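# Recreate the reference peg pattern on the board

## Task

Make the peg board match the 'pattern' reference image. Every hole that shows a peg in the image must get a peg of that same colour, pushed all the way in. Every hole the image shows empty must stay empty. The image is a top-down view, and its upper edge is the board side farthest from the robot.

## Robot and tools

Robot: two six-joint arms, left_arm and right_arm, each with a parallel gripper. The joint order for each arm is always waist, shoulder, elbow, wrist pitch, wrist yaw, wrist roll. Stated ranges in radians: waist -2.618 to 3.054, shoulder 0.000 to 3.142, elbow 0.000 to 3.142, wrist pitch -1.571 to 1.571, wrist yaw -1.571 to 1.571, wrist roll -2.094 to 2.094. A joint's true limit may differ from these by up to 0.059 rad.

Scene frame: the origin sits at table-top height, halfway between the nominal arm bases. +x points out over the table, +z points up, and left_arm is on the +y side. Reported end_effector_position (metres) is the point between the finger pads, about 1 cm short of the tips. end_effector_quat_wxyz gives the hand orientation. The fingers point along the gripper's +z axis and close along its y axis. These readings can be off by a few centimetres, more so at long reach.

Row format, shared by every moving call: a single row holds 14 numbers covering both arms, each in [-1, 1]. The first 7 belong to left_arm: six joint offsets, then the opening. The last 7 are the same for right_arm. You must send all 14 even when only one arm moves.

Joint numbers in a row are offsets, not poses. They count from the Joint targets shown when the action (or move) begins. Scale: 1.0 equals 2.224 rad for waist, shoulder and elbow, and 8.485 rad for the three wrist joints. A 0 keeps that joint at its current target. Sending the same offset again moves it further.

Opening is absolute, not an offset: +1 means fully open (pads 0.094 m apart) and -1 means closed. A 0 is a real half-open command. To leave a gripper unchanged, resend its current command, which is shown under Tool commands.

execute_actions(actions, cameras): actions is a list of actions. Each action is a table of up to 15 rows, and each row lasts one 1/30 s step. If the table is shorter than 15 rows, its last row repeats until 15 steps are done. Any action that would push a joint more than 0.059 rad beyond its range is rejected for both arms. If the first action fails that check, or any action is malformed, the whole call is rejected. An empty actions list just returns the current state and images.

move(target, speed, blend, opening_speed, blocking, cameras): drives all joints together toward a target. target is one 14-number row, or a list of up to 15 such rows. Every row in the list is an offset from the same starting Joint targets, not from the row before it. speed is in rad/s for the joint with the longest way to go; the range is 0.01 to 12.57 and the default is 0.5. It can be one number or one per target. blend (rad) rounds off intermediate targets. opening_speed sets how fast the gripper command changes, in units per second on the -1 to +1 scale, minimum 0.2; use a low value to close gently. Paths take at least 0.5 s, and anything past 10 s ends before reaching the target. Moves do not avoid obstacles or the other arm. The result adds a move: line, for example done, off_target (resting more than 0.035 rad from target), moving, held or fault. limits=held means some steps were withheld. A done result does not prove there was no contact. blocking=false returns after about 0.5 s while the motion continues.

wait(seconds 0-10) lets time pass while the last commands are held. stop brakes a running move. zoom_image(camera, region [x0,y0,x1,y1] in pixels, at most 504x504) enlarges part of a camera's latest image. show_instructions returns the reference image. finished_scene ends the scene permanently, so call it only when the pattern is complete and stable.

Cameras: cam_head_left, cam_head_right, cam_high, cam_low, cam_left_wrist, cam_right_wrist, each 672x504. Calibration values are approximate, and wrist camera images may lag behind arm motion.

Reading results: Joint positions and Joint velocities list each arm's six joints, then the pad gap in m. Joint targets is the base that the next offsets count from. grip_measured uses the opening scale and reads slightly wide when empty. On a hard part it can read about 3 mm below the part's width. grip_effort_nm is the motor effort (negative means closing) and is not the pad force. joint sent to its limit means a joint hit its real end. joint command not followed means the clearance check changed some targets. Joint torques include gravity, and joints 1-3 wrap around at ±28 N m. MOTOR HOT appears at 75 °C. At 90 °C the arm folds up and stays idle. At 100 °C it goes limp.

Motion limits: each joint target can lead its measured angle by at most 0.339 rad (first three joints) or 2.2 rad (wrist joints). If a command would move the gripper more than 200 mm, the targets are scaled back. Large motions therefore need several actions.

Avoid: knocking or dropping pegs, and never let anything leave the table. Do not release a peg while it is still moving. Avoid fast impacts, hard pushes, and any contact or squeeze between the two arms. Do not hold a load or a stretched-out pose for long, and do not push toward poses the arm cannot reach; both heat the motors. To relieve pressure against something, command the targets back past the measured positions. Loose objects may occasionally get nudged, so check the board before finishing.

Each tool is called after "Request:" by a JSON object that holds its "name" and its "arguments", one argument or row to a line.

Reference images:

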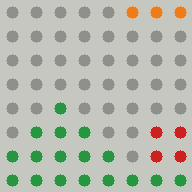

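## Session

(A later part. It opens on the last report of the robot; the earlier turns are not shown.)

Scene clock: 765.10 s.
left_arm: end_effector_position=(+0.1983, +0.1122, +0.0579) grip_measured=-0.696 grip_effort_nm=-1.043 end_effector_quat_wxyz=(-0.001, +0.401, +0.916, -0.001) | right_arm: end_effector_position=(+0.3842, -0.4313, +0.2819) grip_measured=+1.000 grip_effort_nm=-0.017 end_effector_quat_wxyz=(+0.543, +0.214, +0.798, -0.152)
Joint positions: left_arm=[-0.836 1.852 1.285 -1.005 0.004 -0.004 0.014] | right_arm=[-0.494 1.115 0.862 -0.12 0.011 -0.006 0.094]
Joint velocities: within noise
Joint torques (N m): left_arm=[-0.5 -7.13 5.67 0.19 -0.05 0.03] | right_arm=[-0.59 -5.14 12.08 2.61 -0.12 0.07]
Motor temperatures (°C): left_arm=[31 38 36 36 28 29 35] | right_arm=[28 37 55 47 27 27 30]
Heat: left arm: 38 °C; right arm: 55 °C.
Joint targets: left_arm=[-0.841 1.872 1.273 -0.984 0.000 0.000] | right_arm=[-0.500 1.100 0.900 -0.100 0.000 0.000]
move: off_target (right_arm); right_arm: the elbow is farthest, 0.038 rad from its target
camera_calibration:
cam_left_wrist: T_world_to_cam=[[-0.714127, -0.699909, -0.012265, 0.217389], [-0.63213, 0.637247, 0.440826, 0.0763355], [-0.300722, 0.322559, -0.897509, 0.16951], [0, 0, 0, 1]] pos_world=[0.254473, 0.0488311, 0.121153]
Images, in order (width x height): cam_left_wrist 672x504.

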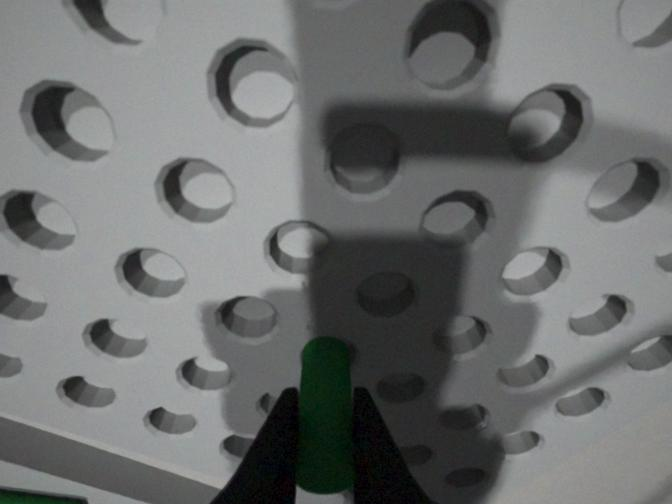

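Request:
{"name": "move", "arguments": {
  "target": [-0.001,0.0053,-0.0119,0.0045,0,0,-0.9,0,0,0,0,0,0,1],
  "speed": 0.2,
  "cameras": ["cam_left_wrist"]
}}

Request:
{"name": "zoom_image", "arguments": {
  "camera": "cam_left_wrist",
  "region": [250, 280, 410, 400]
}}

Scene clock: 774.73 s.
left_arm: end_effector_position=(+0.1981, +0.1124, +0.0565) grip_measured=-0.696 grip_effort_nm=-1.048 end_effector_quat_wxyz=(-0.001, +0.401, +0.916, -0.002) | right_arm: end_effector_position=(+0.3842, -0.4313, +0.2819) grip_measured=+1.000 grip_effort_nm=-0.022 end_effector_quat_wxyz=(+0.543, +0.214, +0.798, -0.152)
Joint positions: left_arm=[-0.836 1.852 1.279 -0.998 0.004 -0.004 0.014] | right_arm=[-0.494 1.115 0.862 -0.12 0.011 -0.006 0.094]
Joint velocities: within noise
Joint torques (N m): left_arm=[-0.61 -6.23 3.86 0.52 -0.02 0.03] | right_arm=[-0.59 -5.14 12.1 2.61 -0.12 0.06]
Motor temperatures (°C): left_arm=[31 37 36 36 28 29 35] | right_arm=[28 37 55 47 27 27 30]
Heat: left arm: 37 °C; right arm: 55 °C.
Joint targets: left_arm=[-0.844 1.883 1.247 -0.945 0.000 0.000] | right_arm=[-0.500 1.100 0.900 -0.100 0.000 0.000]
move: off_target (left_arm, right_arm); left_arm: the wrist pitch is farthest, 0.052 rad from its target; right_arm: the elbow is farthest, 0.038 rad from its target
camera_calibration:
cam_left_wrist: T_world_to_cam=[[-0.714117, -0.699919, -0.0122764, 0.21737], [-0.63249, 0.637607, 0.439788, 0.0768556], [-0.299988, 0.321825, -0.898018, 0.168128], [0, 0, 0, 1]] pos_world=[0.254274, 0.0490299, 0.11985]
Images, in order (width x height): cam_left_wrist 672x504.

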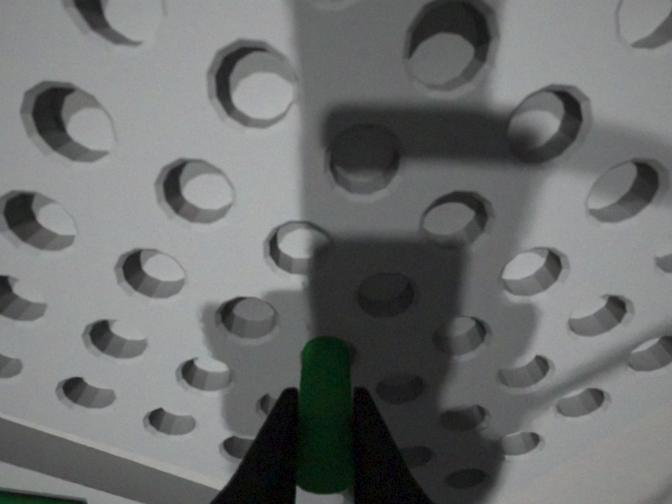

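Scaled by 3.150 from the camera's 672x504 image, which has a finer 960x720 frame.

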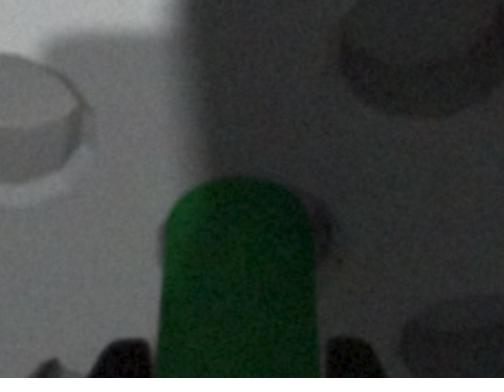

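Request:
{"name": "move", "arguments": {
  "target": [-0.0025,-0.0243,0,-0.0037,0,0,-0.9,0,0,0,0,0,0,1],
  "speed": 0.2,
  "cameras": ["cam_left_wrist"]
}}

Request:
{"name": "zoom_image", "arguments": {
  "camera": "cam_left_wrist",
  "region": [250, 280, 410, 400]
}}

Scene clock: 791.43 s.
left_arm: end_effector_position=(+0.1972, +0.1125, +0.0571) grip_measured=-0.696 grip_effort_nm=-1.043 end_effector_quat_wxyz=(+0.002, +0.403, +0.915, +0.000) | right_arm: end_effector_position=(+0.3842, -0.4313, +0.2819) grip_measured=+1.000 grip_effort_nm=-0.022 end_effector_quat_wxyz=(+0.543, +0.214, +0.798, -0.152)
Joint positions: left_arm=[-0.841 1.845 1.272 -0.994 -0.002 -0.004 0.014] | right_arm=[-0.494 1.115 0.862 -0.12 0.011 -0.006 0.094]
Joint velocities: within noise
Joint torques (N m): left_arm=[-0.73 -10.24 4.48 0.17 -0.03 0.06] | right_arm=[-0.59 -5.14 12.1 2.61 -0.12 0.07]
Motor temperatures (°C): left_arm=[31 36 35 36 28 29 35] | right_arm=[28 37 55 47 27 27 30]
Heat: left arm: 36 °C; right arm: 55 °C.
Joint targets: left_arm=[-0.849 1.829 1.246 -0.977 0.000 0.000] | right_arm=[-0.500 1.100 0.900 -0.100 0.000 0.000]
move: off_target (right_arm); right_arm: the elbow is farthest, 0.038 rad from its target
camera_calibration:
cam_left_wrist: T_world_to_cam=[[-0.71746, -0.696372, -0.0178351, 0.217315], [-0.632419, 0.640408, 0.435802, 0.0757844], [-0.292059, 0.32395, -0.899866, 0.166572], [0, 0, 0, 1]] pos_world=[0.252491, 0.0488379, 0.120741]
Images, in order (width x height): cam_left_wrist 672x504.

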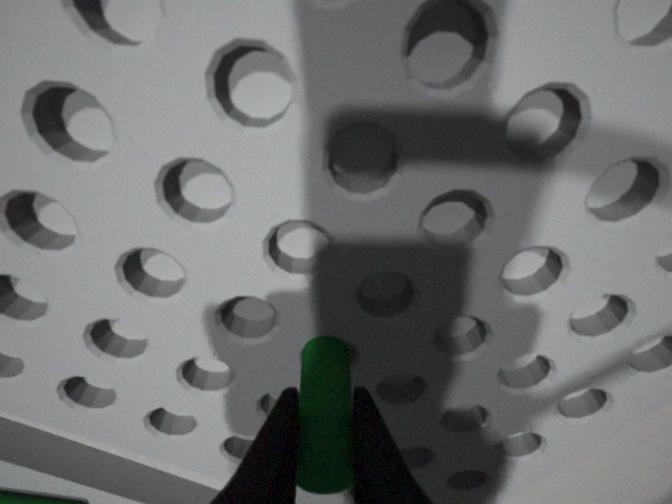

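Scaled by 3.150 from the camera's 672x504 image, which has a finer 960x720 frame.

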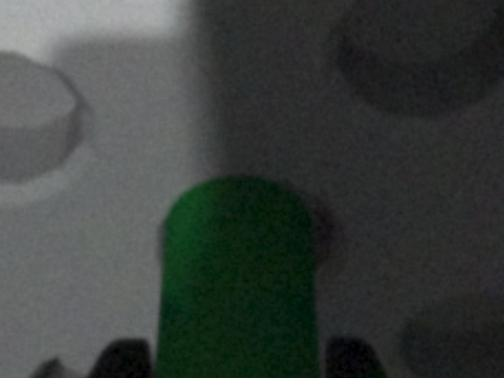

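Request:
{"name": "move", "arguments": {
  "target": [0,-0.0058,0.027,-0.0058,0,0,-0.9,0,0,0,0,0,0,1],
  "speed": 0.2,
  "cameras": ["cam_left_wrist"]
}}

Request:
{"name": "zoom_image", "arguments": {
  "camera": "cam_left_wrist",
  "region": [230, 220, 430, 420]
}}

Scene clock: 803.83 s.
left_arm: end_effector_position=(+0.1944, +0.1141, +0.0590) grip_measured=-0.696 grip_effort_nm=-1.043 end_effector_quat_wxyz=(-0.004, +0.405, +0.914, +0.003) | right_arm: end_effector_position=(+0.3842, -0.4313, +0.2819) grip_measured=+1.000 grip_effort_nm=-0.022 end_effector_quat_wxyz=(+0.543, +0.214, +0.798, -0.152)
Joint positions: left_arm=[-0.844 1.844 1.278 -1.015 -0.002 -0.004 0.014] | right_arm=[-0.494 1.115 0.862 -0.12 0.011 -0.006 0.094]
Joint velocities: within noise
Joint torques (N m): left_arm=[-0.51 -11.19 9.46 -0.2 0.01 0.04] | right_arm=[-0.59 -5.14 12.07 2.61 -0.12 0.07]
Motor temperatures (°C): left_arm=[31 39 35 36 28 29 35] | right_arm=[28 37 55 47 27 27 30]
Heat: left arm: 39 °C; right arm: 55 °C.
Joint targets: left_arm=[-0.849 1.816 1.307 -1.026 0.000 0.000] | right_arm=[-0.500 1.100 0.900 -0.100 0.000 0.000]
move: off_target (right_arm); right_arm: the elbow is farthest, 0.038 rad from its target
camera_calibration:
cam_left_wrist: T_world_to_cam=[[-0.719735, -0.694009, -0.018257, 0.216676], [-0.626515, 0.637959, 0.447758, 0.0706951], [-0.299101, 0.333705, -0.893968, 0.166969], [0, 0, 0, 1]] pos_world=[0.250182, 0.0495565, 0.121566]
Images, in order (width x height): cam_left_wrist 672x504.

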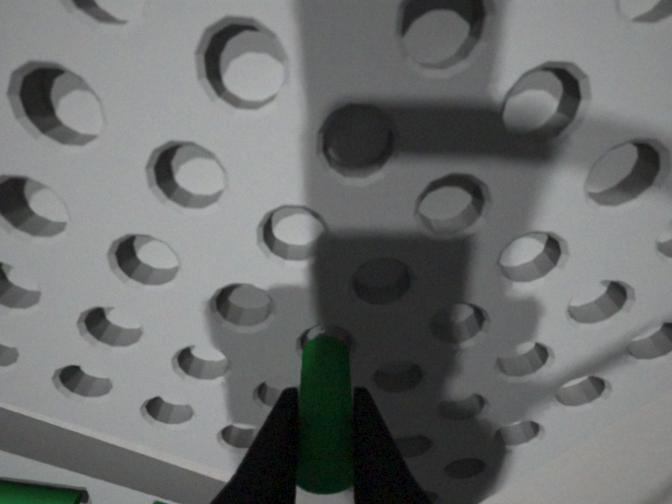

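Scaled by 2.520 from the camera's 672x504 image, which has a finer 960x720 frame.

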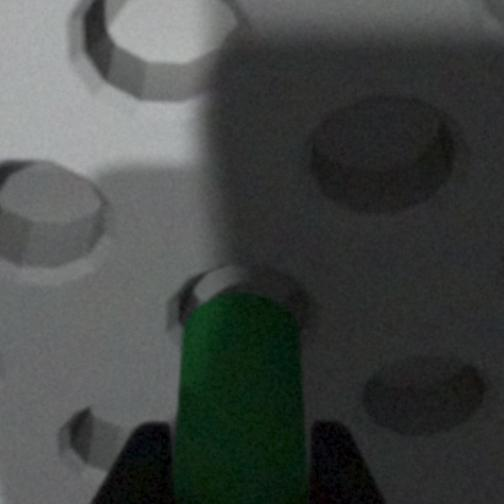

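Request:
{"name": "move", "arguments": {
  "target": [
    [0,0.0193,-0.0166,0.0031,0,0,-0.9,0,0,0,0,0,0,1],
    [0,0.027,-0.0319,0.01,0,0,-0.9,0,0,0,0,0,0,1]
  ],
  "speed": 0.15,
  "cameras": ["cam_left_wrist"]
}}

Request:
{"name": "zoom_image", "arguments": {
  "camera": "cam_left_wrist",
  "region": [230, 220, 430, 420]
}}

Scene clock: 819.87 s.
left_arm: end_effector_position=(+0.1953, +0.1131, +0.0477) grip_measured=-0.696 grip_effort_nm=-1.043 end_effector_quat_wxyz=(-0.001, +0.405, +0.914, +0.002) | right_arm: end_effector_position=(+0.3842, -0.4313, +0.2819) grip_measured=+1.000 grip_effort_nm=-0.022 end_effector_quat_wxyz=(+0.543, +0.214, +0.798, -0.152)
Joint positions: left_arm=[-0.844 1.858 1.248 -0.965 -0.002 -0.004 0.014] | right_arm=[-0.494 1.115 0.862 -0.12 0.011 -0.006 0.094]
Joint velocities: within noise
Joint torques (N m): left_arm=[-0.61 -7.25 5.37 0.26 0.02 0.04] | right_arm=[-0.61 -5.14 12.07 2.61 -0.12 0.07]
Motor temperatures (°C): left_arm=[31 41 37 35 28 29 35] | right_arm=[28 37 56 47 27 27 30]
Heat: left arm: 41 °C; right arm: 56 °C.
Joint targets: left_arm=[-0.849 1.876 1.236 -0.941 0.000 0.000] | right_arm=[-0.500 1.100 0.900 -0.100 0.000 0.000]
move: off_target (right_arm); right_arm: the elbow is farthest, 0.038 rad from its target
camera_calibration:
cam_left_wrist: T_world_to_cam=[[-0.71965, -0.694103, -0.01805, 0.216383], [-0.628323, 0.639946, 0.442356, 0.0771942], [-0.29549, 0.329683, -0.896658, 0.157247], [0, 0, 0, 1]] pos_world=[0.250687, 0.04895, 0.110755]
Images, in order (width x height): cam_left_wrist 672x504.

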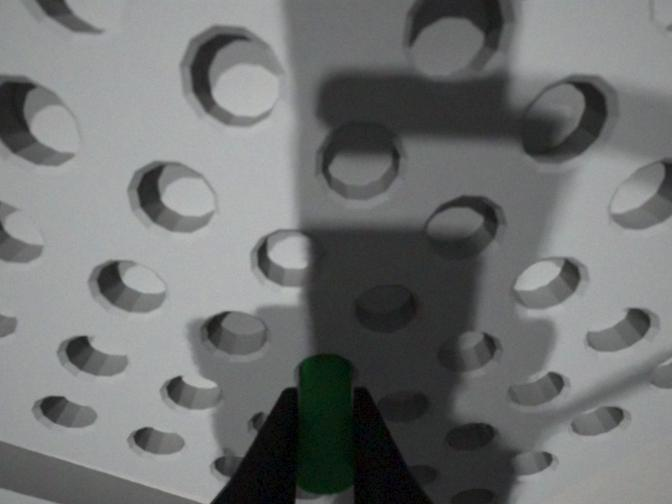

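Scaled by 2.520 from the camera's 672x504 image, which has a finer 960x720 frame.

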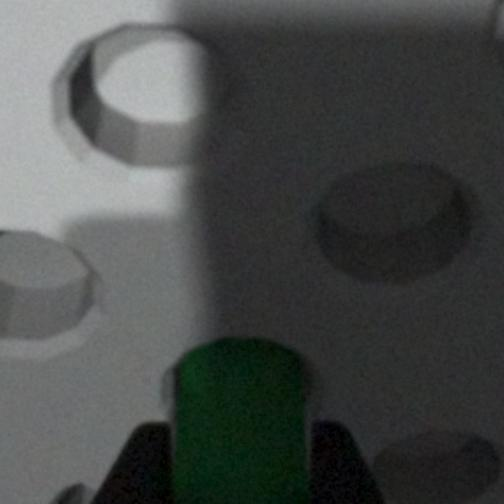

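Request:
{"name": "move", "arguments": {
  "target": [0,0.0074,-0.0132,0.0054,0,0,-0.9,0,0,0,0,0,0,1],
  "speed": 0.15,
  "cameras": ["cam_left_wrist"]
}}

Scene clock: 827.73 s.
left_arm: end_effector_position=(+0.1949, +0.1135, +0.0461) grip_measured=-0.696 grip_effort_nm=-1.048 end_effector_quat_wxyz=(-0.001, +0.405, +0.914, +0.002) | right_arm: end_effector_position=(+0.3842, -0.4313, +0.2819) grip_measured=+1.000 grip_effort_nm=-0.017 end_effector_quat_wxyz=(+0.543, +0.214, +0.798, -0.152)
Joint positions: left_arm=[-0.844 1.858 1.242 -0.958 -0.002 -0.004 0.014] | right_arm=[-0.494 1.115 0.862 -0.12 0.011 -0.006 0.094]
Joint velocities: within noise
Joint torques (N m): left_arm=[-0.42 -5.71 3.43 0.63 0.01 0.04] | right_arm=[-0.58 -5.12 12.07 2.6 -0.12 0.06]
Motor temperatures (°C): left_arm=[31 39 37 35 28 29 35] | right_arm=[28 37 56 47 27 27 30]
Heat: left arm: 39 °C; right arm: 56 °C.
Joint targets: left_arm=[-0.849 1.893 1.206 -0.895 0.000 0.000] | right_arm=[-0.500 1.100 0.900 -0.100 0.000 0.000]
move: off_target (left_arm, right_arm); left_arm: the wrist pitch is farthest, 0.063 rad from its target; right_arm: the elbow is farthest, 0.038 rad from its target
camera_calibration:
cam_left_wrist: T_world_to_cam=[[-0.719623, -0.694132, -0.0179944, 0.216406], [-0.628451, 0.640072, 0.441991, 0.0774798], [-0.295283, 0.329376, -0.896839, 0.155664], [0, 0, 0, 1]] pos_world=[0.250388, 0.0493495, 0.109254]
Images, in order (width x height): cam_left_wrist 672x504.

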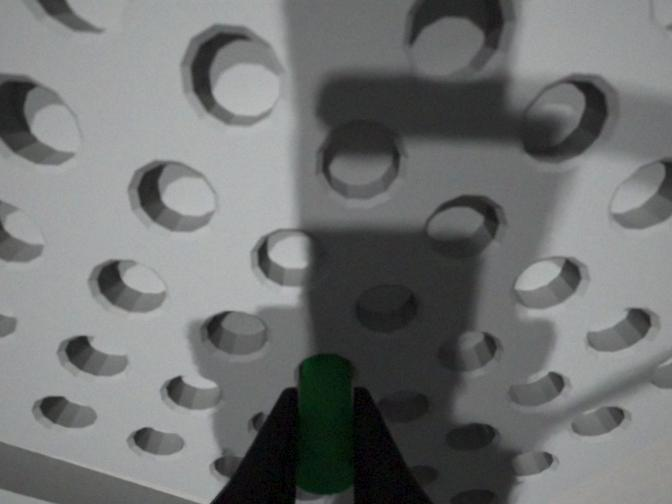

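Request:
{"name": "move", "arguments": {
  "target": [
    [0,-0.0074,0.0132,-0.0054,0,0,-0.9,0,0,0,0,0,0,1],
    [0,-0.0074,0.0132,-0.0054,0,0,-0.4,0,0,0,0,0,0,1],
    [0,-0.09,0.04,-0.034,0,0,-0.4,0,0,0,0,0,0,1]
  ],
  "opening_speed": 1,
  "cameras": ["cam_left_wrist"]
}}

Scene clock: 862.23 s.
left_arm: end_effector_position=(+0.1723, +0.1386, +0.0972) grip_measured=-0.401 grip_effort_nm=0.071 end_effector_quat_wxyz=(-0.018, +0.405, +0.914, +0.009) | right_arm: end_effector_position=(+0.3842, -0.4313, +0.2819) grip_measured=+1.000 grip_effort_nm=-0.022 end_effector_quat_wxyz=(+0.543, +0.214, +0.798, -0.152)
Joint positions: left_arm=[-0.844 1.713 1.274 -1.172 -0.002 -0.004 0.028] | right_arm=[-0.494 1.115 0.862 -0.12 0.011 -0.006 0.094]
Joint velocities: within noise
Joint torques (N m): left_arm=[-0.58 -9.26 8.95 -0.22 0 0.04] | right_arm=[-0.58 -5.14 12.08 2.61 -0.12 0.07]
Motor temperatures (°C): left_arm=[31 36 35 35 28 29 35] | right_arm=[28 37 56 47 27 27 30]
Heat: left arm: 36 °C; right arm: 56 °C.
Joint targets: left_arm=[-0.849 1.693 1.295 -1.184 0.000 0.000] | right_arm=[-0.500 1.100 0.900 -0.100 0.000 0.000]
move: off_target (right_arm); right_arm: the elbow is farthest, 0.038 rad from its target
camera_calibration:
cam_left_wrist: T_world_to_cam=[[-0.720088, -0.693615, -0.0192822, 0.218599], [-0.617107, 0.627459, 0.474841, 0.0211927], [-0.317258, 0.353826, -0.879861, 0.185225], [0, 0, 0, 1]] pos_world=[0.229253, 0.0727883, 0.157124]
Images, in order (width x height): cam_left_wrist 672x504.

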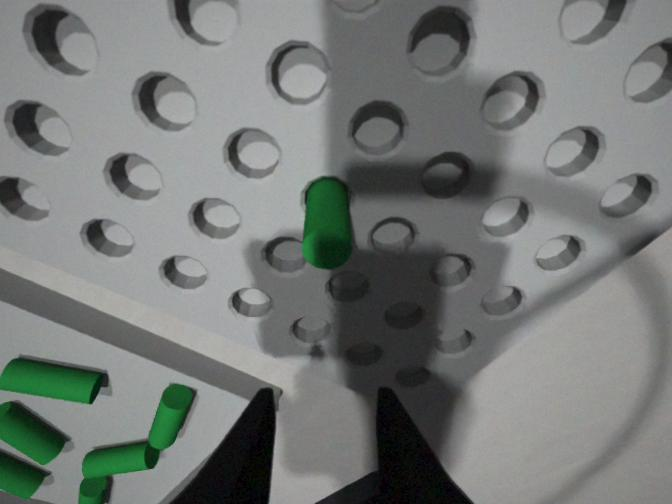

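Request:
{"name": "move", "arguments": {
  "target": [0.3817,-0.2666,-0.1776,0.0217,0,0,-0.2,0.2248,0,0,-0.1061,0,0,0],
  "speed": 1,
  "cameras": ["cam_left_wrist","cam_right_wrist"]
}}

Request:
{"name": "move", "arguments": {
  "target": [0,-0.0449,0,0.04,0,0,-0.2,0,-0.0449,0,0.04,0,0,0],
  "speed": 1,
  "cameras": ["cam_left_wrist","cam_right_wrist"]
}}

Scene clock: 878.23 s.
left_arm: end_effector_position=(+0.2149, +0.3578, +0.1471) grip_measured=-0.201 grip_effort_nm=0.061 end_effector_quat_wxyz=(+0.173, -0.002, +0.985, +0.000) | right_arm: end_effector_position=(+0.2837, -0.2457, +0.1369) grip_measured=+0.003 grip_effort_nm=-0.139 end_effector_quat_wxyz=(+0.161, +0.016, +0.987, -0.006)
Joint positions: left_arm=[-0.006 1.116 0.914 -1.021 0 -0.004 0.038] | right_arm=[-0.007 1.115 0.862 -0.994 0.006 -0.004 0.047]
Joint velocities: within noise
Joint torques (N m): left_arm=[0.47 -3.99 6.68 0.86 -0.02 0] | right_arm=[0.7 -4.01 11.07 1.28 -0.08 0.05]
Motor temperatures (°C): left_arm=[31 36 35 35 28 29 34] | right_arm=[28 37 56 47 27 27 30]
Heat: left arm: 36 °C; right arm: 56 °C.
Joint targets: left_arm=[0.000 1.100 0.900 -0.999 0.000 0.000] | right_arm=[0.000 1.100 0.900 -1.000 0.000 0.000]
move: off_target (right_arm); right_arm: the elbow is farthest, 0.038 rad from its target
camera_calibration:
cam_left_wrist: T_world_to_cam=[[0.0381999, -0.999263, -0.00374268, 0.346381], [-0.993562, -0.0383812, 0.106592, 0.25965], [-0.106657, -0.000353237, -0.994296, 0.263381], [0, 0, 0, 1]] pos_world=[0.272838, 0.356184, 0.235498]
cam_right_wrist: T_world_to_cam=[[-0.0168333, -0.999354, 0.0317642, -0.248433], [-0.985177, 0.0220019, 0.170126, 0.304555], [-0.170715, -0.0284296, -0.98491, 0.272964], [0, 0, 0, 1]] pos_world=[0.342457, -0.247213, 0.224924]
Images, in order (width x height): cam_left_wrist 672x504, cam_right_wrist 672x504.

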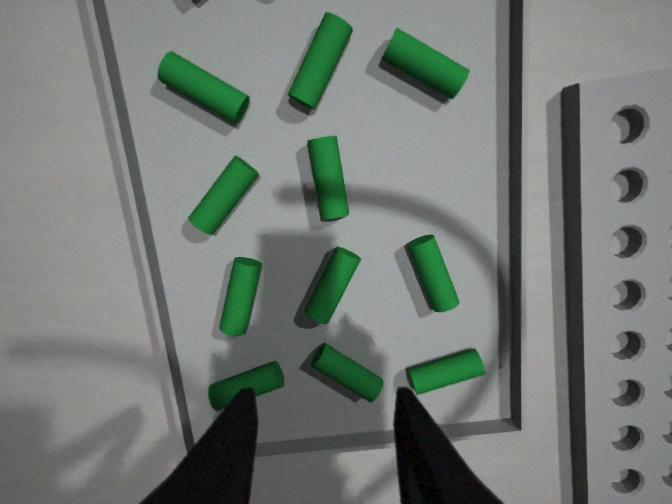

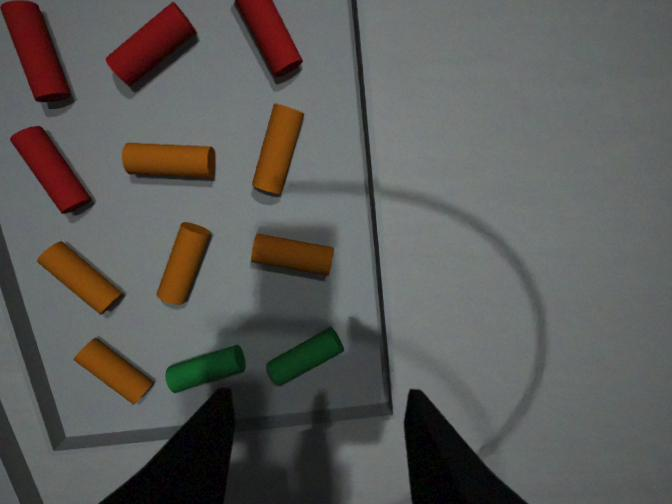

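Scene clock: 879.43 s.
left_arm: end_effector_position=(+0.2804, +0.3578, +0.2164) grip_measured=-0.201 grip_effort_nm=0.056 end_effector_quat_wxyz=(+0.382, -0.002, +0.924, -0.001) | right_arm: end_effector_position=(+0.3484, -0.2480, +0.2006) grip_measured=+0.003 grip_effort_nm=-0.144 end_effector_quat_wxyz=(+0.360, +0.016, +0.933, -0.010)
Joint positions: left_arm=[-0.006 1.016 0.911 -0.682 0 -0.004 0.038] | right_arm=[-0.007 1.017 0.862 -0.678 0.006 -0.004 0.047]
Joint velocities: within noise
Joint torques (N m): left_arm=[0.43 -3.78 7.3 1.55 0 0.02] | right_arm=[0.72 -3.93 11.63 2.15 -0.08 0.05]
Motor temperatures (°C): left_arm=[31 36 35 35 28 29 34] | right_arm=[28 37 56 46 27 27 30]
Heat: left arm: 36 °C; right arm: 56 °C.
Joint targets: left_arm=[0.000 1.000 0.900 -0.660 0.000 0.000] | right_arm=[0.000 1.001 0.900 -0.661 0.000 0.000]
move: off_target (right_arm); right_arm: the elbow is farthest, 0.038 rad from its target
camera_calibration:
cam_left_wrist: T_world_to_cam=[[0.0362341, -0.999263, 0.0126448, 0.341153], [-0.945614, -0.0383762, -0.32302, 0.396869], [0.323268, -0.00025272, -0.946308, 0.208251], [0, 0, 0, 1]] pos_world=[0.295602, 0.356184, 0.320952]
cam_right_wrist: T_world_to_cam=[[-0.0312013, -0.998835, 0.0368209, -0.247562], [-0.97052, 0.0214671, -0.240064, 0.434553], [0.238994, -0.0432257, -0.970058, 0.197291], [0, 0, 0, 1]] pos_world=[0.366867, -0.248074, 0.30482]
Images, in order (width x height): cam_left_wrist 672x504, cam_right_wrist 672x504.

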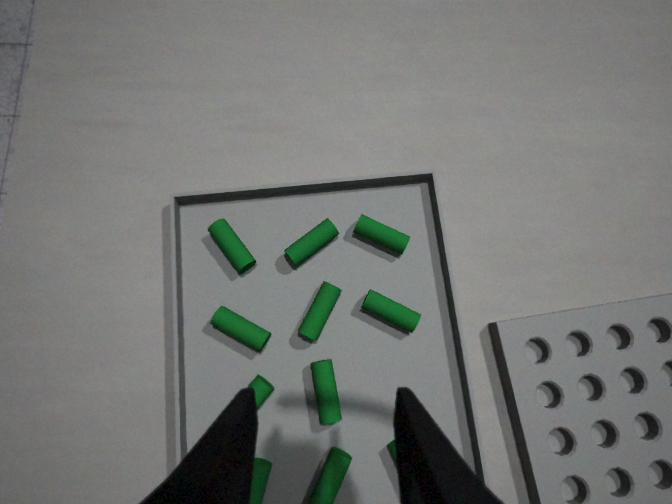

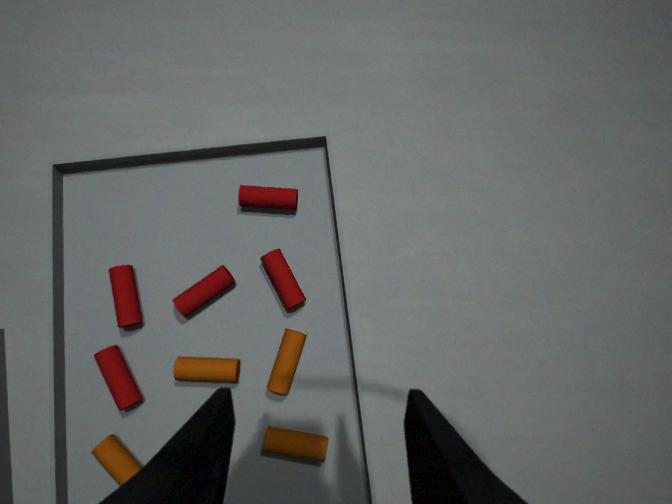

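Request:
{"name": "move", "arguments": {
  "target": [
    [-0.0517,0.3651,0.1416,-0.0608,0.0158,-0.0589,0,0,0.3,0.2689,-0.06,-0.0084,0.0304,0],
    [-0.0517,0.4191,0.1416,-0.0467,0.0158,-0.0589,0,0,0.4762,0.2689,-0.0682,-0.0084,0.0304,0],
    [-0.0517,0.4191,0.1416,-0.0467,0.0158,-0.0589,-0.9,0,0.4762,0.2689,-0.0682,-0.0084,0.0304,0]
  ],
  "speed": 0.8,
  "cameras": ["cam_left_wrist","cam_right_wrist"]
}}

Scene clock: 963.50 s.
left_arm: end_effector_position=(+0.2485, +0.3060, +0.0249) grip_measured=-0.899 grip_effort_nm=-0.095 end_effector_quat_wxyz=(-0.124, -0.197, +0.972, -0.028) | right_arm: end_effector_position=(+0.3713, -0.2367, +0.0456) grip_measured=+0.002 grip_effort_nm=-0.139 end_effector_quat_wxyz=(-0.122, +0.146, +0.982, +0.018)
Joint positions: left_arm=[-0.111 1.914 1.193 -1.071 0.127 -0.491 0.005] | right_arm=[-0.007 2.059 1.474 -1.226 -0.062 0.252 0.047]
Joint velocities: within noise
Joint torques (N m): left_arm=[-0.24 -7.17 8.12 -0.31 0.14 -0.12] | right_arm=[0.69 -11.47 8.21 0.11 -0.14 0.07]
Motor temperatures (°C): left_arm=[31 33 36 39 28 29 33] | right_arm=[28 37 56 41 27 27 30]
Heat: left arm: 39 °C; right arm: 56 °C.
Joint targets: left_arm=[-0.115 1.932 1.215 -1.056 0.134 -0.500] | right_arm=[0.000 2.060 1.498 -1.239 -0.071 0.258]
move: done
camera_calibration:
cam_left_wrist: T_world_to_cam=[[0.413513, -0.910322, -0.0178995, 0.172831], [-0.685721, -0.3243, 0.651626, 0.301436], [-0.598994, -0.257181, -0.75833, 0.340483], [0, 0, 0, 1]] pos_world=[0.339181, 0.342654, 0.0648683]
cam_right_wrist: T_world_to_cam=[[-0.26432, -0.96436, 0.0120546, -0.133999], [-0.708456, 0.202631, 0.676041, 0.323146], [-0.654389, 0.170151, -0.736765, 0.413505], [0, 0, 0, 1]] pos_world=[0.464109, -0.265061, 0.0878117]
Images, in order (width x height): cam_left_wrist 672x504, cam_right_wrist 672x504.

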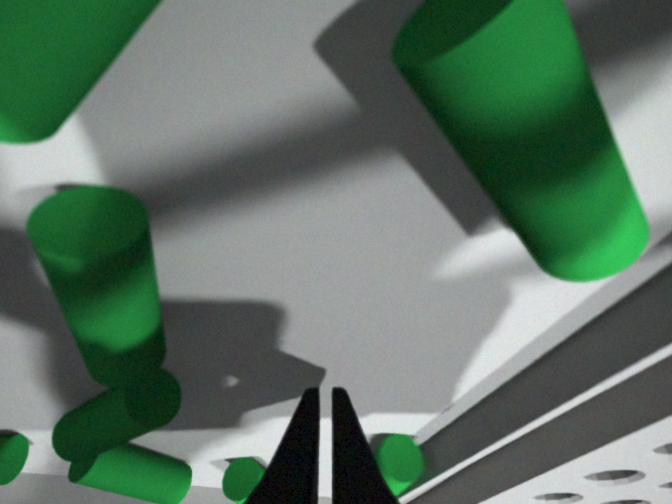

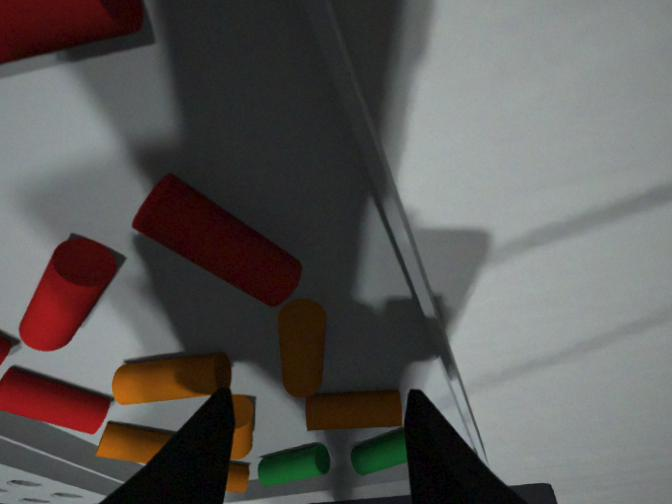

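Request:
{"name": "move", "arguments": {
  "target": [
    [0,-0.06,0,-0.0155,0,0,0,0,0,0,0,0,0,0]
  ],
  "speed": 0.8,
  "cameras": ["cam_left_wrist","cam_high"]
}}

Request:
{"name": "zoom_image", "arguments": {
  "camera": "cam_high",
  "region": [60, 320, 360, 504]
}}

Scene clock: 993.90 s.
left_arm: end_effector_position=(+0.2324, +0.3077, +0.0539) grip_measured=-0.001 grip_effort_nm=0.061 end_effector_quat_wxyz=(-0.129, -0.197, +0.971, -0.026) | right_arm: end_effector_position=(+0.3713, -0.2367, +0.0456) grip_measured=+0.002 grip_effort_nm=-0.144 end_effector_quat_wxyz=(-0.122, +0.146, +0.982, +0.018)
Joint positions: left_arm=[-0.111 1.821 1.193 -1.175 0.127 -0.491 0.047] | right_arm=[-0.007 2.059 1.474 -1.226 -0.062 0.252 0.047]
Joint velocities: within noise
Joint torques (N m): left_arm=[-0.24 -10.07 8.35 -0.66 0.17 -0.1] | right_arm=[0.7 -11.44 8.21 0.11 -0.13 0.08]
Motor temperatures (°C): left_arm=[31 34 37 36 28 29 33] | right_arm=[28 44 54 38 27 27 30]
Heat: left arm: 37 °C; right arm: 54 °C.
Joint targets: left_arm=[-0.115 1.799 1.215 -1.188 0.134 -0.499] | right_arm=[0.000 2.060 1.498 -1.239 -0.071 0.258]
move: done
camera_calibration:
cam_left_wrist: T_world_to_cam=[[0.413265, -0.910318, -0.0230756, 0.181807], [-0.679072, -0.324969, 0.658222, 0.270394], [-0.60669, -0.25635, -0.75247, 0.354527], [0, 0, 0, 1]] pos_world=[0.323571, 0.344255, 0.0929868]
Images, in order (width x height): cam_high 672x504, cam_left_wrist 672x504.

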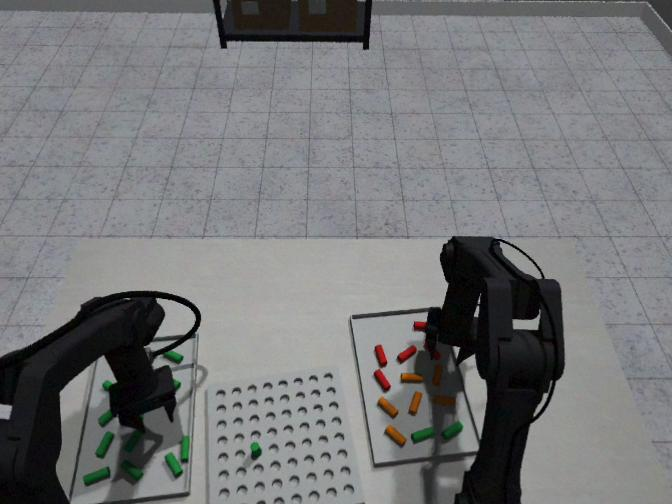

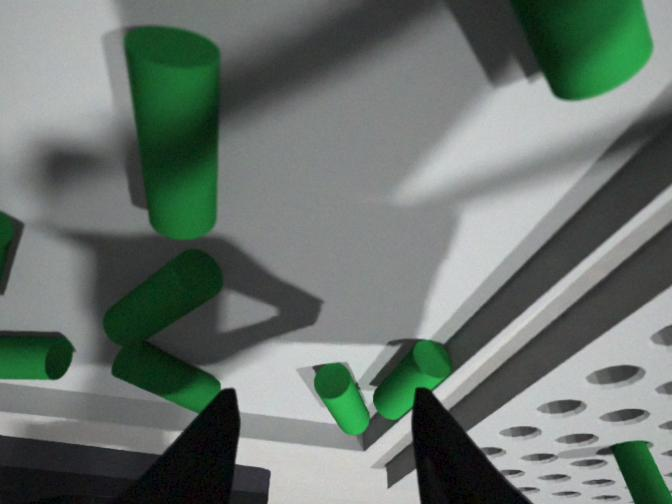

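Scaled by 1.680 from the camera's 672x504 image, which has a finer 960x720 frame.

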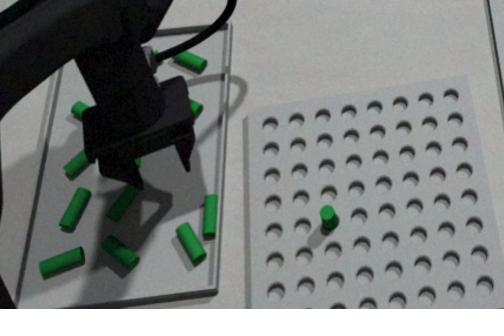

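Request:
{"name": "move", "arguments": {
  "target": [
    [0.0701,0.0925,0.1165,-0.0096,-0.0113,0.0409,-0.1,0.013,0,0,0,0,0,-0.2],
    [0.0701,0.1385,0.1165,0.0024,-0.0113,0.0409,-0.1,0.013,0.009,-0.0567,0.0172,0,0,-0.2]
  ],
  "speed": 0.6,
  "cameras": ["cam_left_wrist","cam_right_wrist"]
}}

Scene clock: 1058.83 s.
left_arm: end_effector_position=(+0.2951, +0.3639, +0.0255) grip_measured=-0.098 grip_effort_nm=-0.095 end_effector_quat_wxyz=(-0.128, -0.107, +0.986, -0.017) | right_arm: end_effector_position=(+0.3705, -0.2273, +0.0199) grip_measured=-0.198 grip_effort_nm=-0.149 end_effector_quat_wxyz=(-0.108, +0.132, +0.985, +0.018)
Joint positions: left_arm=[0.041 2.089 1.452 -1.187 0.05 -0.164 0.042] | right_arm=[0.022 2.067 1.383 -1.098 -0.062 0.252 0.038]
Joint velocities: within noise
Joint torques (N m): left_arm=[-0.08 -8.85 8.32 -0.33 -0.09 0.12] | right_arm=[0.72 -10.24 4.67 0.35 -0.13 0.07]
Motor temperatures (°C): left_arm=[31 39 38 35 28 29 32] | right_arm=[28 46 53 35 27 27 30]
Heat: left arm: 39 °C; right arm: 53 °C.
Joint targets: left_arm=[0.041 2.107 1.474 -1.168 0.038 -0.153] | right_arm=[0.029 2.079 1.372 -1.093 -0.071 0.258]
move: done
camera_calibration:
cam_left_wrist: T_world_to_cam=[[0.240766, -0.970446, -0.0163292, 0.278984], [-0.73157, -0.192506, 0.654023, 0.317316], [-0.637838, -0.14552, -0.756298, 0.354558], [0, 0, 0, 1]] pos_world=[0.39112, 0.383419, 0.0651755]
cam_right_wrist: T_world_to_cam=[[-0.236556, -0.971605, 0.00503839, -0.136542], [-0.733308, 0.181935, 0.655102, 0.342931], [-0.637417, 0.151273, -0.755523, 0.382206], [0, 0, 0, 1]] pos_world=[0.462799, -0.252874, 0.0647983]
Images, in order (width x height): cam_left_wrist 672x504, cam_right_wrist 672x504.

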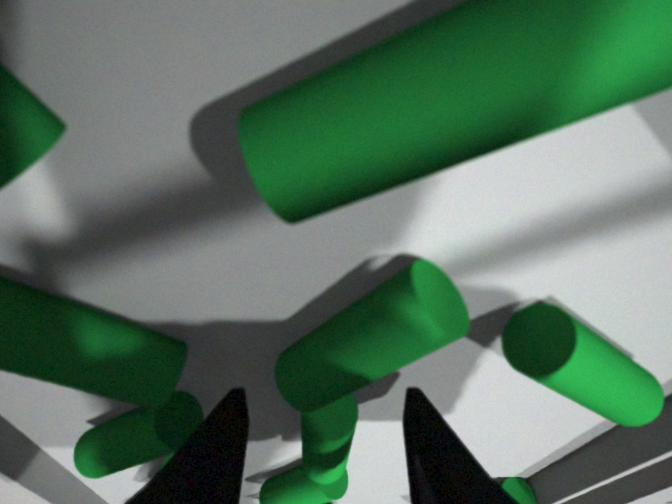

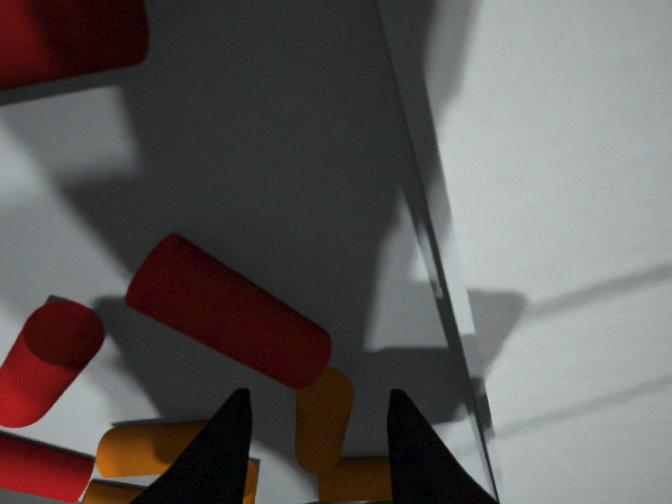

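Request:
{"name": "move", "arguments": {
  "target": [
    [0,0,0,0,0,0,-0.1,0,-0.0198,-0.018,0.0026,0,0,-0.2],
    [0,0,0,0,0,0,-0.9,0,-0.0198,-0.018,0.0026,0,0,-0.9],
    [0,-0.1156,0,-0.025,0,0,-0.9,0,-0.1354,-0.018,-0.0224,0,0,-0.9]
  ],
  "speed": 0.7,
  "opening_speed": 1.5,
  "cameras": ["cam_left_wrist","cam_right_wrist"]
}}

Scene clock: 1078.33 s.
left_arm: end_effector_position=(+0.2698, +0.3628, +0.1032) grip_measured=-0.736 grip_effort_nm=-1.043 end_effector_quat_wxyz=(-0.099, -0.107, +0.989, -0.019) | right_arm: end_effector_position=(+0.3360, -0.2265, +0.0975) grip_measured=-0.701 grip_effort_nm=-1.048 end_effector_quat_wxyz=(-0.080, +0.131, +0.988, +0.023)
Joint positions: left_arm=[0.041 1.86 1.459 -1.367 0.05 -0.163 0.012] | right_arm=[0.022 1.794 1.34 -1.27 -0.065 0.252 0.014]
Joint velocities: within noise
Joint torques (N m): left_arm=[-0.17 -9.68 8.09 -0.56 -0.1 0.11] | right_arm=[0.7 -10.58 5.48 0.28 -0.11 0.07]
Motor temperatures (°C): left_arm=[30 37 38 34 28 29 32] | right_arm=[28 43 51 34 27 27 31]
Heat: left arm: 38 °C; right arm: 51 °C.
Joint targets: left_arm=[0.041 1.849 1.474 -1.380 0.038 -0.152] | right_arm=[0.029 1.778 1.332 -1.283 -0.071 0.258]
move: done
camera_calibration:
cam_left_wrist: T_world_to_cam=[[0.240948, -0.970522, -0.00555709, 0.284129], [-0.767574, -0.19406, 0.610877, 0.262444], [-0.593948, -0.142924, -0.791706, 0.387896], [0, 0, 0, 1]] pos_world=[0.363375, 0.382123, 0.148357]
cam_right_wrist: T_world_to_cam=[[-0.236914, -0.971466, -0.0111783, -0.14261], [-0.77001, 0.180743, 0.611896, 0.282874], [-0.592416, 0.153574, -0.790859, 0.407612], [0, 0, 0, 1]] pos_world=[0.425506, -0.252267, 0.14768]
Images, in order (width x height): cam_left_wrist 672x504, cam_right_wrist 672x504.

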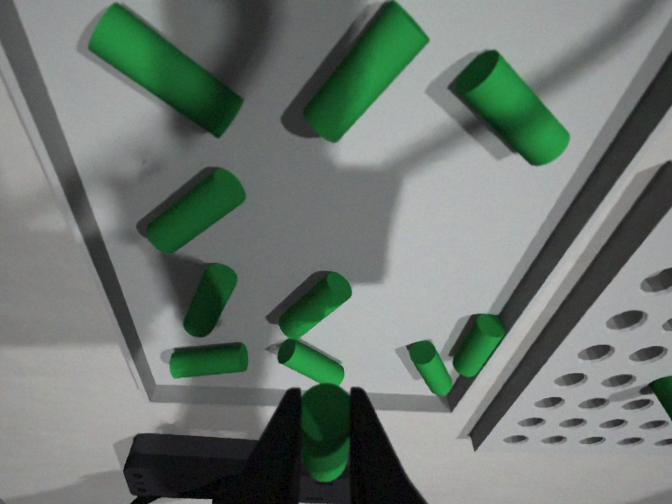

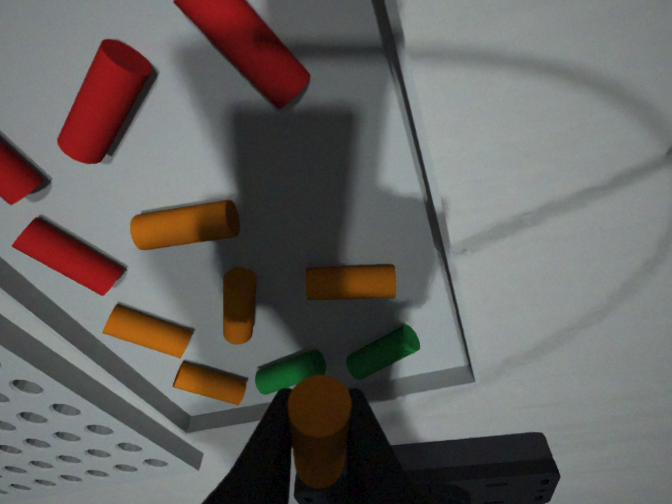

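Request:
{"name": "move", "arguments": {
  "target": [
    [-0.1776,-0.2019,-0.2581,0.198,-0.0045,0.0179,-0.9,-0.2379,-0.17,-0.1942,0.1866,0.0084,-0.0304,-0.9],
    [-0.1776,0.1129,-0.4245,0.3123,-0.0045,0.0179,-0.9,-0.2379,0.1268,-0.3606,0.3021,0.0084,-0.0304,-0.9]
  ],
  "speed": 0.9,
  "cameras": ["cam_low","cam_high"]
}}

Request:
{"name": "zoom_image", "arguments": {
  "camera": "cam_low",
  "region": [180, 200, 520, 310]
}}

Scene clock: 1095.57 s.
left_arm: end_effector_position=(+0.4060, +0.2003, +0.0644) grip_measured=-0.736 grip_effort_nm=-1.048 end_effector_quat_wxyz=(+0.607, +0.135, +0.775, -0.112) | right_arm: end_effector_position=(+0.4446, -0.4634, +0.0672) grip_measured=-0.701 grip_effort_nm=-1.053 end_effector_quat_wxyz=(+0.590, +0.206, +0.766, -0.153)
Joint positions: left_arm=[-0.352 2.072 0.546 1.286 0.009 -0.007 0.012] | right_arm=[-0.496 2.053 0.536 1.256 -0.009 0.007 0.014]
Joint velocities: within noise
Joint torques (N m): left_arm=[-0.28 -6.04 2.73 1.58 -0.09 0.05] | right_arm=[-0.35 -8.64 3.37 2.69 0.08 -0.06]
Motor temperatures (°C): left_arm=[30 37 37 35 28 29 33] | right_arm=[28 43 51 34 27 27 32]
Heat: left arm: 37 °C; right arm: 51 °C.
Joint targets: left_arm=[-0.354 2.101 0.530 1.270 0.000 -0.001] | right_arm=[-0.500 2.061 0.530 1.280 0.000 0.000]
move: done
Images, in order (width x height): cam_high 672x504, cam_low 672x504.

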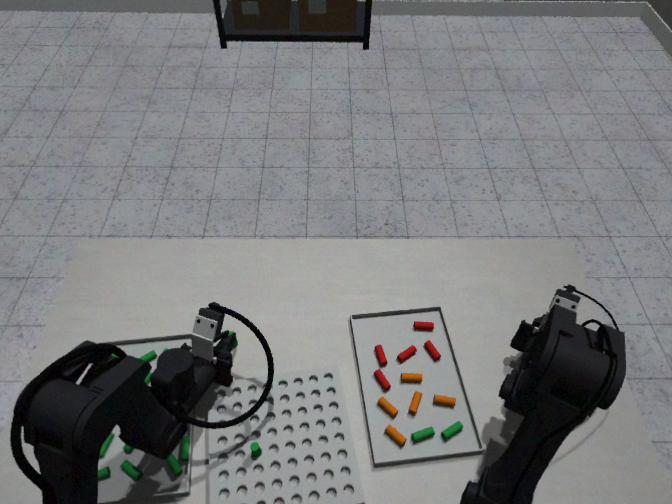

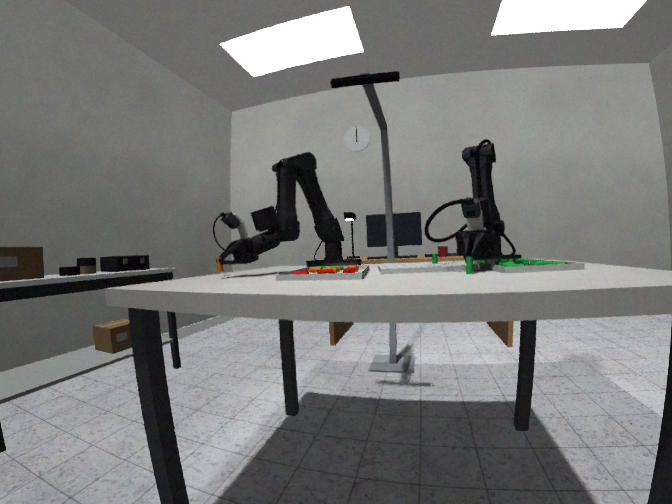

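Scaled by 1.482 from the camera's 672x504 image, which has a finer 960x720 frame.

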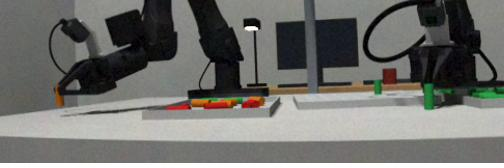

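Request:
{"name": "zoom_image", "arguments": {
  "camera": "cam_low",
  "region": [190, 220, 270, 290]
}}

Request:
{"name": "zoom_image", "arguments": {
  "camera": "cam_low",
  "region": [430, 220, 510, 290]
}}

Scaled by 6.300 from the camera's 672x504 image, which has a finer 960x720 frame.

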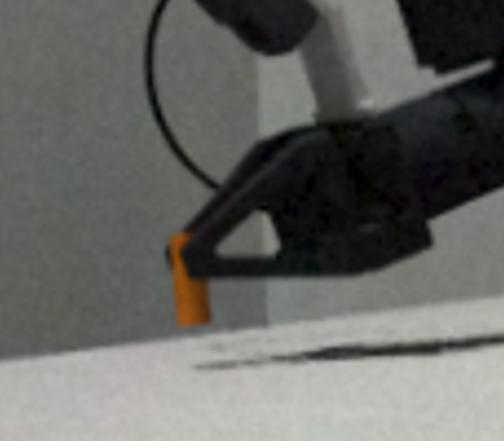

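Scaled by 6.300 from the camera's 672x504 image, which has a finer 960x720 frame.

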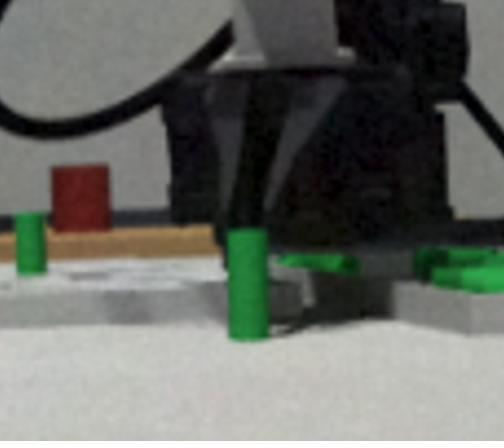

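Request:
{"name": "move", "arguments": {
  "target": [0,0,0,0,0,0,-0.5,0,0.025,0,0.0066,0,0,-0.9],
  "speed": 0.15,
  "opening_speed": 0.5,
  "cameras": ["cam_low"]
}}

Request:
{"name": "zoom_image", "arguments": {
  "camera": "cam_low",
  "region": [190, 220, 270, 290]
}}

Request:
{"name": "zoom_image", "arguments": {
  "camera": "cam_low",
  "region": [430, 220, 510, 290]
}}

Scene clock: 1115.30 s.
left_arm: end_effector_position=(+0.4028, +0.2015, +0.0561) grip_measured=-0.502 grip_effort_nm=0.056 end_effector_quat_wxyz=(+0.597, +0.137, +0.783, -0.110) | right_arm: end_effector_position=(+0.4444, -0.4634, +0.0592) grip_measured=-0.701 grip_effort_nm=-1.048 end_effector_quat_wxyz=(+0.592, +0.206, +0.764, -0.153)
Joint positions: left_arm=[-0.352 2.08 0.539 1.276 0.009 -0.006 0.023] | right_arm=[-0.496 2.102 0.536 1.312 -0.009 0.007 0.014]
Joint velocities: within noise
Joint torques (N m): left_arm=[-0.1 -6.75 3.18 1.72 -0.1 0.06] | right_arm=[-0.36 -8.18 3.04 2.66 0.07 -0.06]
Motor temperatures (°C): left_arm=[30 35 35 38 28 29 33] | right_arm=[28 42 49 37 27 27 32]
Heat: left arm: 38 °C; right arm: 49 °C.
Joint targets: left_arm=[-0.354 2.101 0.530 1.270 0.000 -0.001] | right_arm=[-0.500 2.116 0.530 1.336 0.000 0.000]
move: done
Images, in order (width x height): cam_low 672x504.

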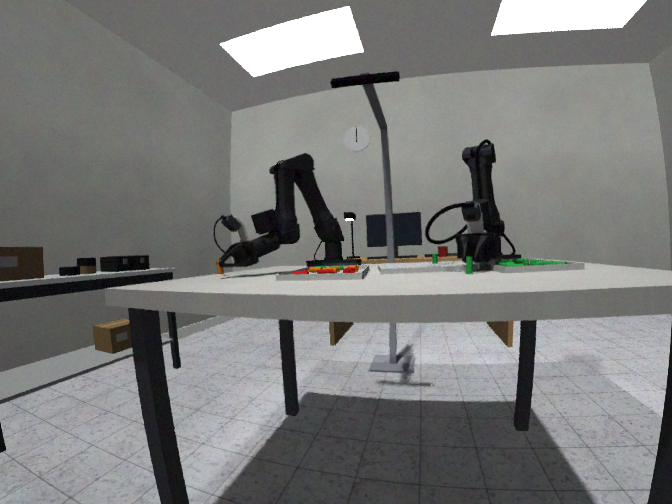

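Scaled by 6.300 from the camera's 672x504 image, which has a finer 960x720 frame.

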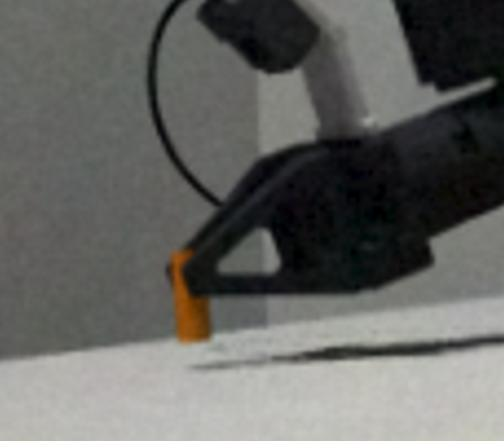

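Scaled by 6.300 from the camera's 672x504 image, which has a finer 960x720 frame.

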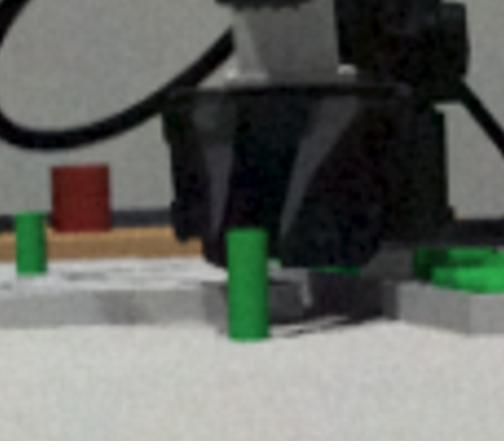

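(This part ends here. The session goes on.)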